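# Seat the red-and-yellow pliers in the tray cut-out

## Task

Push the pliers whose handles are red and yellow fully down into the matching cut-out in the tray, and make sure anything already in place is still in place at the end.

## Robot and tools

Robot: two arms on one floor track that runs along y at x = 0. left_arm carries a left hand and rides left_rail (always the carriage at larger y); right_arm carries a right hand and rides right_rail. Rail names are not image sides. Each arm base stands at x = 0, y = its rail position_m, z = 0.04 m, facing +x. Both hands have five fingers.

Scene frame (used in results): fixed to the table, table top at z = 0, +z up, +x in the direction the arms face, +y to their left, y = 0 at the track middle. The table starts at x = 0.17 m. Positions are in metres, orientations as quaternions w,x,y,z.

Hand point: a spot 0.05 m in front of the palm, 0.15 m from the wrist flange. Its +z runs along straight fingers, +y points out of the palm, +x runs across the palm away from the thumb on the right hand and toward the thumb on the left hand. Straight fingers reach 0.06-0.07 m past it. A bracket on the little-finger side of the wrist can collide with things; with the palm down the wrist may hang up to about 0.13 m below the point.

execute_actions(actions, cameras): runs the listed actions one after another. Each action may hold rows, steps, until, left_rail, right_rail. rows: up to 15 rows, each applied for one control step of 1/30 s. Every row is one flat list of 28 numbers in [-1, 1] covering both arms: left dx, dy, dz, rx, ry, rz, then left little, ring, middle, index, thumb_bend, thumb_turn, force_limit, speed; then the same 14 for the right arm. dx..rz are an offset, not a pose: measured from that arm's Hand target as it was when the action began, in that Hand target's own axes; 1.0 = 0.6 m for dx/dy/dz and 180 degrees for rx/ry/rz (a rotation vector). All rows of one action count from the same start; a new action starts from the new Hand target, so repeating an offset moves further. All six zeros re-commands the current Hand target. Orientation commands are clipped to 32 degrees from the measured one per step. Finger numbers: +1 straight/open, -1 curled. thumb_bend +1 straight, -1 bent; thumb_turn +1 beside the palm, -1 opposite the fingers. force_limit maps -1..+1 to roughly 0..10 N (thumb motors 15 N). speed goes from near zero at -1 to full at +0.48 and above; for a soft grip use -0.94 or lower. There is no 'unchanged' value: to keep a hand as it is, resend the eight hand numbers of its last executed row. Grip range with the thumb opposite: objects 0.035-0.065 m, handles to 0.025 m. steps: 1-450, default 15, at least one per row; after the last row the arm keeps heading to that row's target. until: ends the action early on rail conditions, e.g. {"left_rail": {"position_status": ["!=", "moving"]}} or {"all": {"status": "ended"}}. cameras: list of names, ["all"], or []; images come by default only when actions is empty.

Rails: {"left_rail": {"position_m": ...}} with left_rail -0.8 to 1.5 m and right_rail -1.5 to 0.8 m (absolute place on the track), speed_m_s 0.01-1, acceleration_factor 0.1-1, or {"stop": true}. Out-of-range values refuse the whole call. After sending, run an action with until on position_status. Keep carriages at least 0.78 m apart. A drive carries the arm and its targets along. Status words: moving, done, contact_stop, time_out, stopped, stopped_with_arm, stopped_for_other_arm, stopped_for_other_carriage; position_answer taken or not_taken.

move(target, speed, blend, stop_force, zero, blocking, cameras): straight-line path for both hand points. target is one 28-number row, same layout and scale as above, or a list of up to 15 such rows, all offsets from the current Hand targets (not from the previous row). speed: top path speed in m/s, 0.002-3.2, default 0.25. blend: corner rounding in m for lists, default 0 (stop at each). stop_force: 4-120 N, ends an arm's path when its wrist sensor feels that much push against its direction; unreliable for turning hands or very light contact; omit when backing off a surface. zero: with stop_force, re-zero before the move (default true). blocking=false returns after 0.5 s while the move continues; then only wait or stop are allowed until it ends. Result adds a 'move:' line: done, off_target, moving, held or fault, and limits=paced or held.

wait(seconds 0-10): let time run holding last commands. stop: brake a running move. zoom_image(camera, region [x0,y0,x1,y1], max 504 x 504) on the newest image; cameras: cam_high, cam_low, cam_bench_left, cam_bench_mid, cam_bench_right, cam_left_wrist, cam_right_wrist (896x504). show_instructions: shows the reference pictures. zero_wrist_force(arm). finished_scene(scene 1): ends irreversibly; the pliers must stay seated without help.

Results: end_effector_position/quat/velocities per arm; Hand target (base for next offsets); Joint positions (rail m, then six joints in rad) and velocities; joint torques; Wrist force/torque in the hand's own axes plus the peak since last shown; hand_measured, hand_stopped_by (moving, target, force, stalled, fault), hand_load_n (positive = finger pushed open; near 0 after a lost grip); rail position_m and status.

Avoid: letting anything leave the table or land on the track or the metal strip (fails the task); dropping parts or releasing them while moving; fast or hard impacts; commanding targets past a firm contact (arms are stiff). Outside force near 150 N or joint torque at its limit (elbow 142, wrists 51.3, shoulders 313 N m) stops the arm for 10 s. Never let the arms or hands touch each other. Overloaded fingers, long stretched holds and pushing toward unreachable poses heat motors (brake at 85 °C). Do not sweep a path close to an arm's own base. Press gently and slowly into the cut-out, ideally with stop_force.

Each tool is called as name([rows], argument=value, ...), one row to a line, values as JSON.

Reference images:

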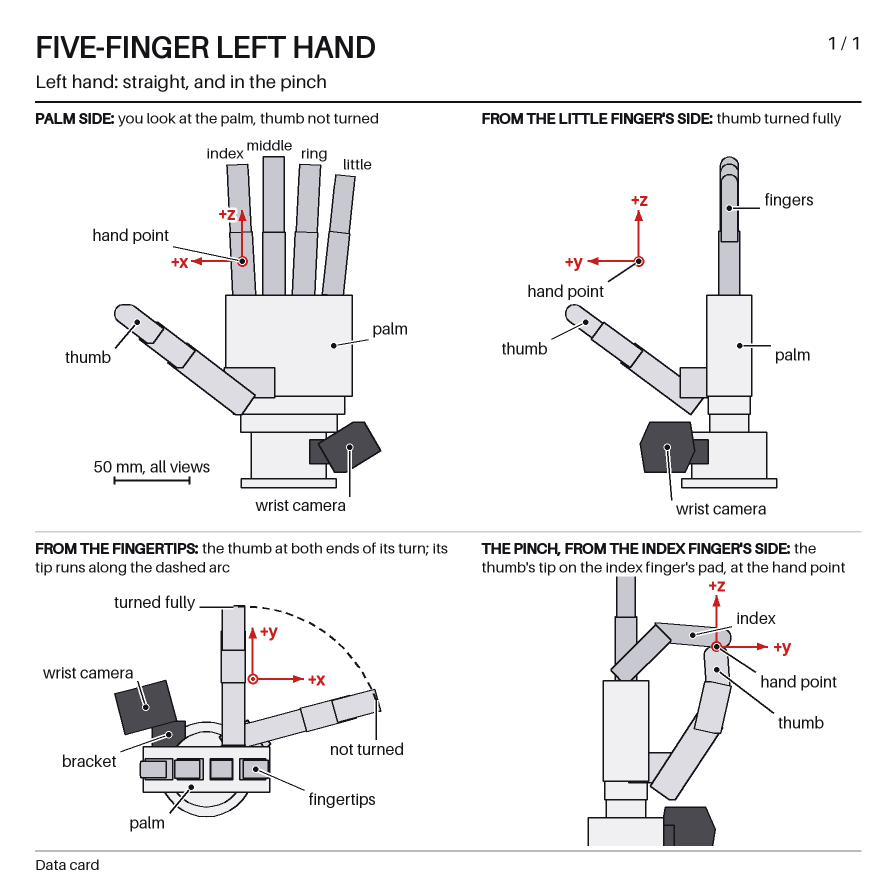

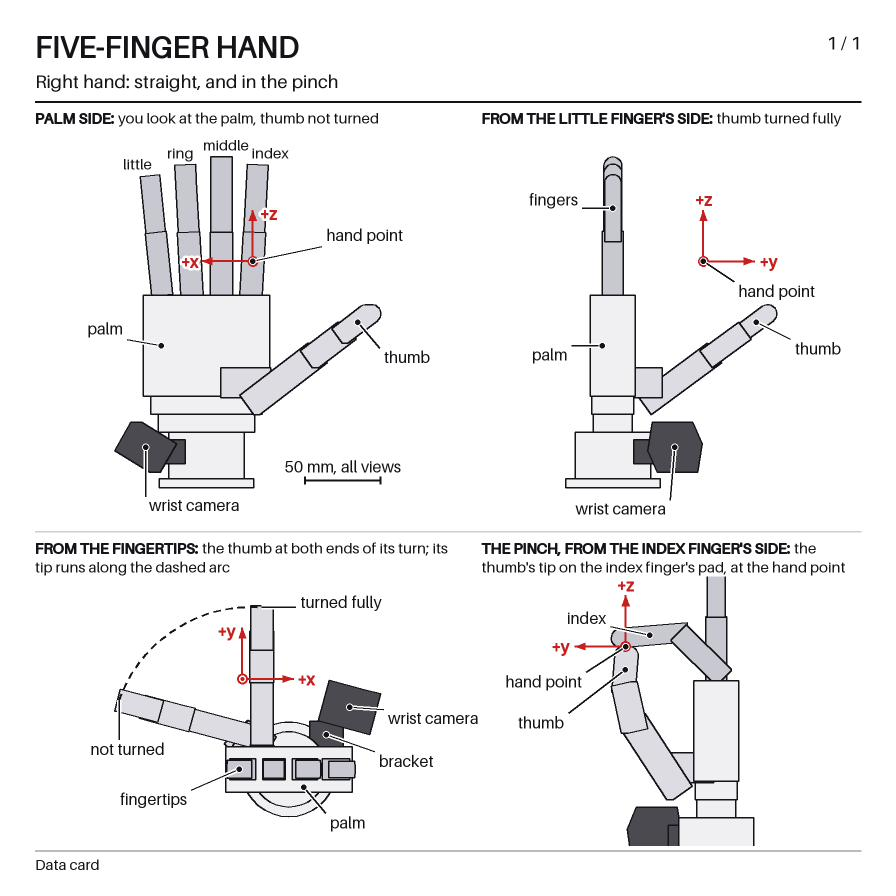

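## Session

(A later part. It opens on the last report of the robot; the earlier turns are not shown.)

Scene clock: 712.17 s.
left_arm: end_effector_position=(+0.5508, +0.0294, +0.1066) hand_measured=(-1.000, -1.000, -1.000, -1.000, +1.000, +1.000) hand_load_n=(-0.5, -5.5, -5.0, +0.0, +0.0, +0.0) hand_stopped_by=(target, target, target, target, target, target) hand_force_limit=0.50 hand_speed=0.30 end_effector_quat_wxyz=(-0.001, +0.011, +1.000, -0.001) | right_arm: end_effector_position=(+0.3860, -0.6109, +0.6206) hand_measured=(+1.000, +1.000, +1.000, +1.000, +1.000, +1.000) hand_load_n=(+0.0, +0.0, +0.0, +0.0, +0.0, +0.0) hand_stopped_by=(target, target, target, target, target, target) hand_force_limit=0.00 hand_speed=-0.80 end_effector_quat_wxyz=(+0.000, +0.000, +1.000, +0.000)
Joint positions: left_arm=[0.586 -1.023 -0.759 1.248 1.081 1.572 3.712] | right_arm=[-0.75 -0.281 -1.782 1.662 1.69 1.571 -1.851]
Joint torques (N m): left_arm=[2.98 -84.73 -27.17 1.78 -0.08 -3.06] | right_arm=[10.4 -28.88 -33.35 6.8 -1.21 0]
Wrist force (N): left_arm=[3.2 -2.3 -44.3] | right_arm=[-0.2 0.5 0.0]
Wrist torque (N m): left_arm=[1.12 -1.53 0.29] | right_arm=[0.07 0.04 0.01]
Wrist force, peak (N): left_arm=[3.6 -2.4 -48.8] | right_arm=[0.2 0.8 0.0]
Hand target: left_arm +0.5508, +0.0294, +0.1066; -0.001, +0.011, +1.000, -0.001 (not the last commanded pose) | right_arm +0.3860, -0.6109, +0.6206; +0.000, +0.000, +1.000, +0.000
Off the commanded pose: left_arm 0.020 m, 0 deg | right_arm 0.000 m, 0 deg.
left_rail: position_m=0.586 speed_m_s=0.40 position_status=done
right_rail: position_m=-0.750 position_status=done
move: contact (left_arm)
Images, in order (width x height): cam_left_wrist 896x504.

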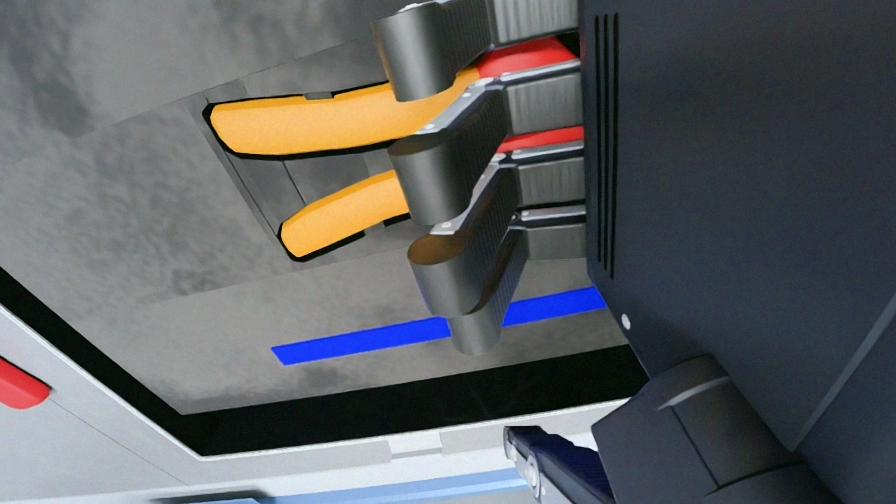

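move([
  [0,0,-0.03,0,0,0, -1,-1,-1,-1,1,1,0.5,0.3, 0,0,0,0,0,0,1,1,1,1,1,1,0,-0.8],
  [0,-0.12,-0.15,0,0,0, -1,-1,-1,-1,1,1,0.5,0.3, 0,0,0,0,0,0,1,1,1,1,1,1,0,-0.8],
], speed=[0.05,0.2], cameras=["cam_left_wrist","cam_bench_right","cam_high","cam_right_wrist"])

zoom_image(camera="cam_left_wrist", region=[50, 0, 550, 300])

zoom_image(camera="cam_bench_right", region=[776, 280, 896, 380])

Scene clock: 721.00 s.
left_arm: end_effector_position=(+0.5492, -0.0424, +0.1967) hand_measured=(-1.000, -1.000, -1.000, -1.000, +1.000, +1.000) hand_load_n=(+0.0, +0.0, +0.0, +0.0, +0.0, +0.0) hand_stopped_by=(target, target, target, target, target, target) hand_force_limit=0.50 hand_speed=0.30 end_effector_quat_wxyz=(-0.001, +0.011, +1.000, -0.001) | right_arm: end_effector_position=(+0.3860, -0.6109, +0.6206) hand_measured=(+1.000, +1.000, +1.000, +1.000, +1.000, +1.000) hand_load_n=(+0.0, +0.0, +0.0, +0.0, +0.0, +0.0) hand_stopped_by=(target, target, target, target, target, target) hand_force_limit=0.00 hand_speed=-0.80 end_effector_quat_wxyz=(+0.000, +0.000, +1.000, +0.000)
Joint positions: left_arm=[0.586 -1.067 -0.732 1.027 1.275 1.572 3.669] | right_arm=[-0.75 -0.281 -1.782 1.662 1.69 1.571 -1.851]
Joint torques (N m): left_arm=[-9.89 -90.38 -48.06 8.71 2.54 -3.41] | right_arm=[9 -28.43 -33.06 6.35 -1.3 0.51]
Wrist force (N): left_arm=[0.3 -0.3 -0.3] | right_arm=[-0.3 0.2 0.1]
Wrist torque (N m): left_arm=[-0.16 -0.11 0.14] | right_arm=[0.03 0.05 -0.01]
Wrist force, peak (N): left_arm=[3.6 -2.3 -44.9] | right_arm=[-0.1 0.7 0.4]
Hand target: left_arm +0.5492, -0.0425, +0.1967; -0.001, +0.011, +1.000, -0.001 | right_arm +0.3860, -0.6109, +0.6206; +0.000, +0.000, +1.000, +0.000
Off the commanded pose: left_arm 0.000 m, 0 deg | right_arm 0.000 m, 0 deg.
left_rail: position_m=0.586 speed_m_s=0.40 position_status=done
right_rail: position_m=-0.750 position_status=done
move: done
Images, in order (width x height): cam_high 896x504, cam_bench_right 896x504, cam_left_wrist 896x504, cam_right_wrist 896x504.

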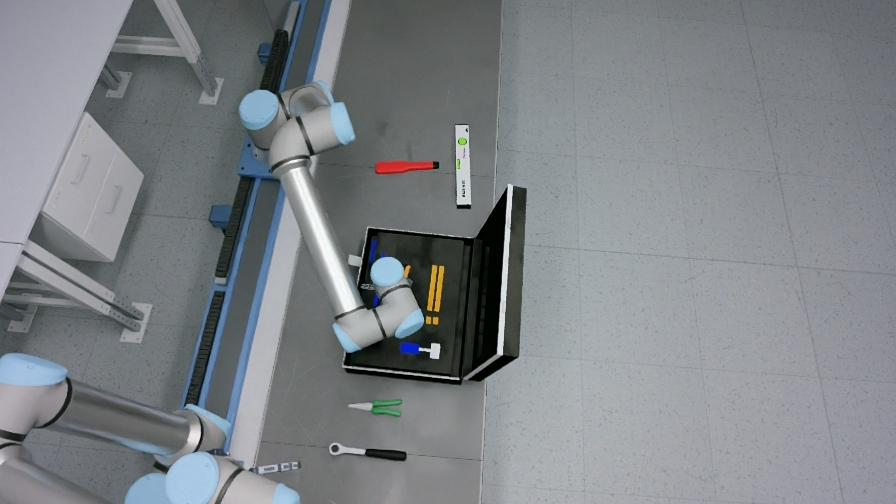

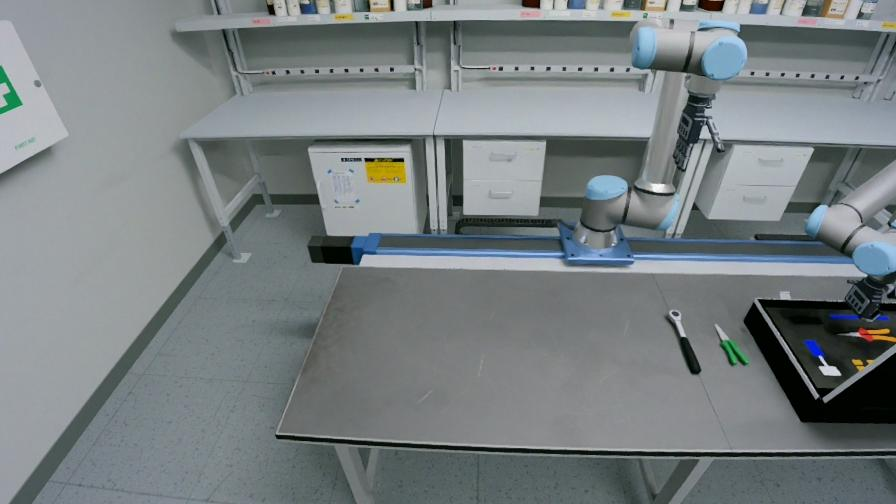

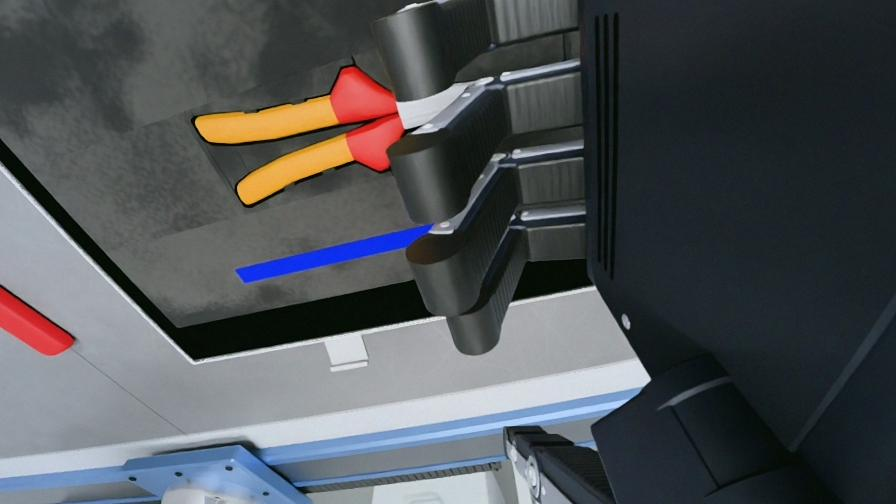

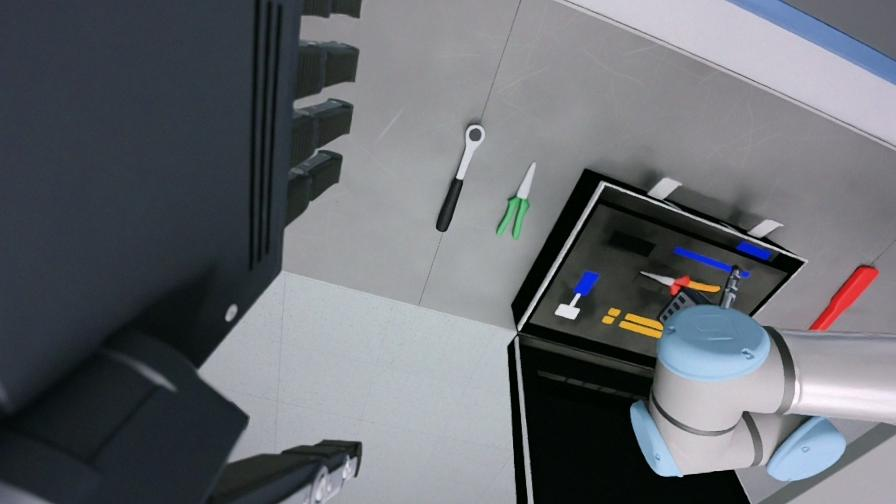

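Scaled by 1.008.

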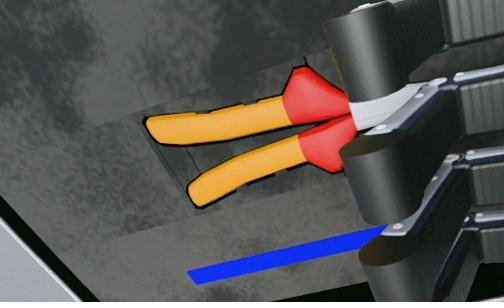

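Scaled by 4.200.

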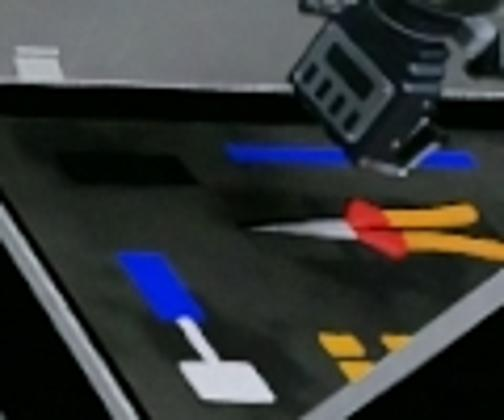

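move([
  [0,-0.12,-0.01,0,0,0, -1,-1,-1,-1,1,1,0.5,0.3, 0,0,0,0,0,0,1,1,1,1,1,1,0,-0.8],
], speed=0.2, cameras=["cam_left_wrist"])

zoom_image(camera="cam_left_wrist", region=[20, 40, 420, 290])

Scene clock: 725.53 s.
left_arm: end_effector_position=(+0.5476, -0.1144, +0.2028) hand_measured=(-1.000, -1.000, -1.000, -1.000, +1.000, +1.000) hand_load_n=(+0.0, +0.5, +0.0, +0.0, +0.0, +0.0) hand_stopped_by=(target, target, target, target, target, target) hand_force_limit=0.50 hand_speed=0.30 end_effector_quat_wxyz=(-0.001, +0.011, +1.000, -0.001) | right_arm: end_effector_position=(+0.3860, -0.6109, +0.6206) hand_measured=(+1.000, +1.000, +1.000, +1.000, +1.000, +1.000) hand_load_n=(+0.0, +0.0, +0.0, +0.0, +0.0, +0.0) hand_stopped_by=(target, target, target, target, target, target) hand_force_limit=0.00 hand_speed=-0.80 end_effector_quat_wxyz=(+0.000, +0.000, +1.000, +0.000)
Joint positions: left_arm=[0.586 -1.105 -0.623 0.813 1.38 1.572 3.63] | right_arm=[-0.75 -0.281 -1.782 1.662 1.69 1.571 -1.851]
Joint torques (N m): left_arm=[-8.71 -94.81 -47.57 8.24 2.53 -3.57] | right_arm=[11.19 -30.37 -33.69 6.86 -1.35 0.81]
Wrist force (N): left_arm=[0.3 -0.5 -0.4] | right_arm=[-0.1 0.3 0.1]
Wrist torque (N m): left_arm=[-0.16 -0.06 0.18] | right_arm=[0.05 0.01 0.00]
Wrist force, peak (N): left_arm=[0.5 -1.6 -0.4] | right_arm=[-0.1 0.9 -0.1]
Hand target: left_arm +0.5476, -0.1145, +0.2028; -0.001, +0.011, +1.000, -0.001 | right_arm +0.3860, -0.6109, +0.6206; +0.000, +0.000, +1.000, +0.000
Off the commanded pose: left_arm 0.000 m, 0 deg | right_arm 0.000 m, 0 deg.
left_rail: position_m=0.586 speed_m_s=0.40 position_status=done
right_rail: position_m=-0.750 position_status=done
move: done
Images, in order (width x height): cam_left_wrist 896x504.

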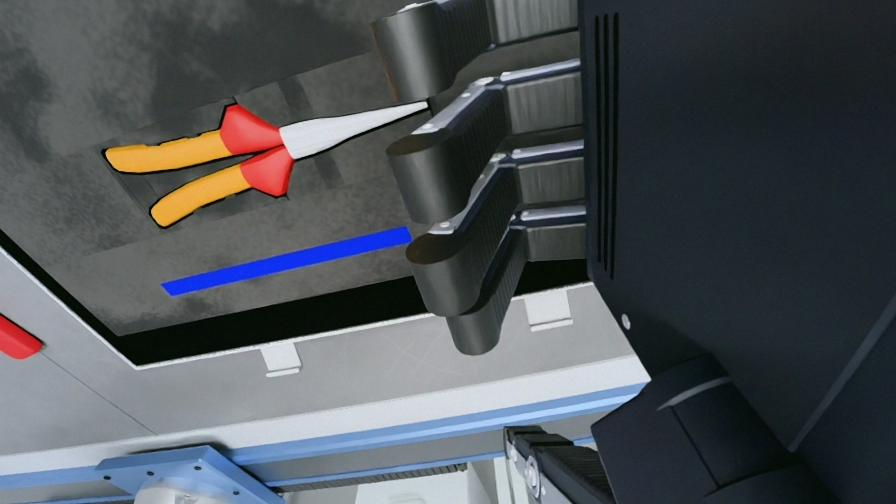

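Scaled by 1.260.

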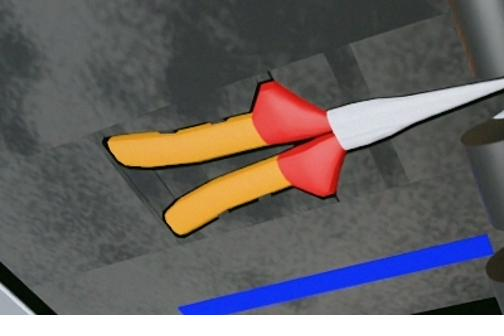

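finished_scene()

The scene is finished: the task was done.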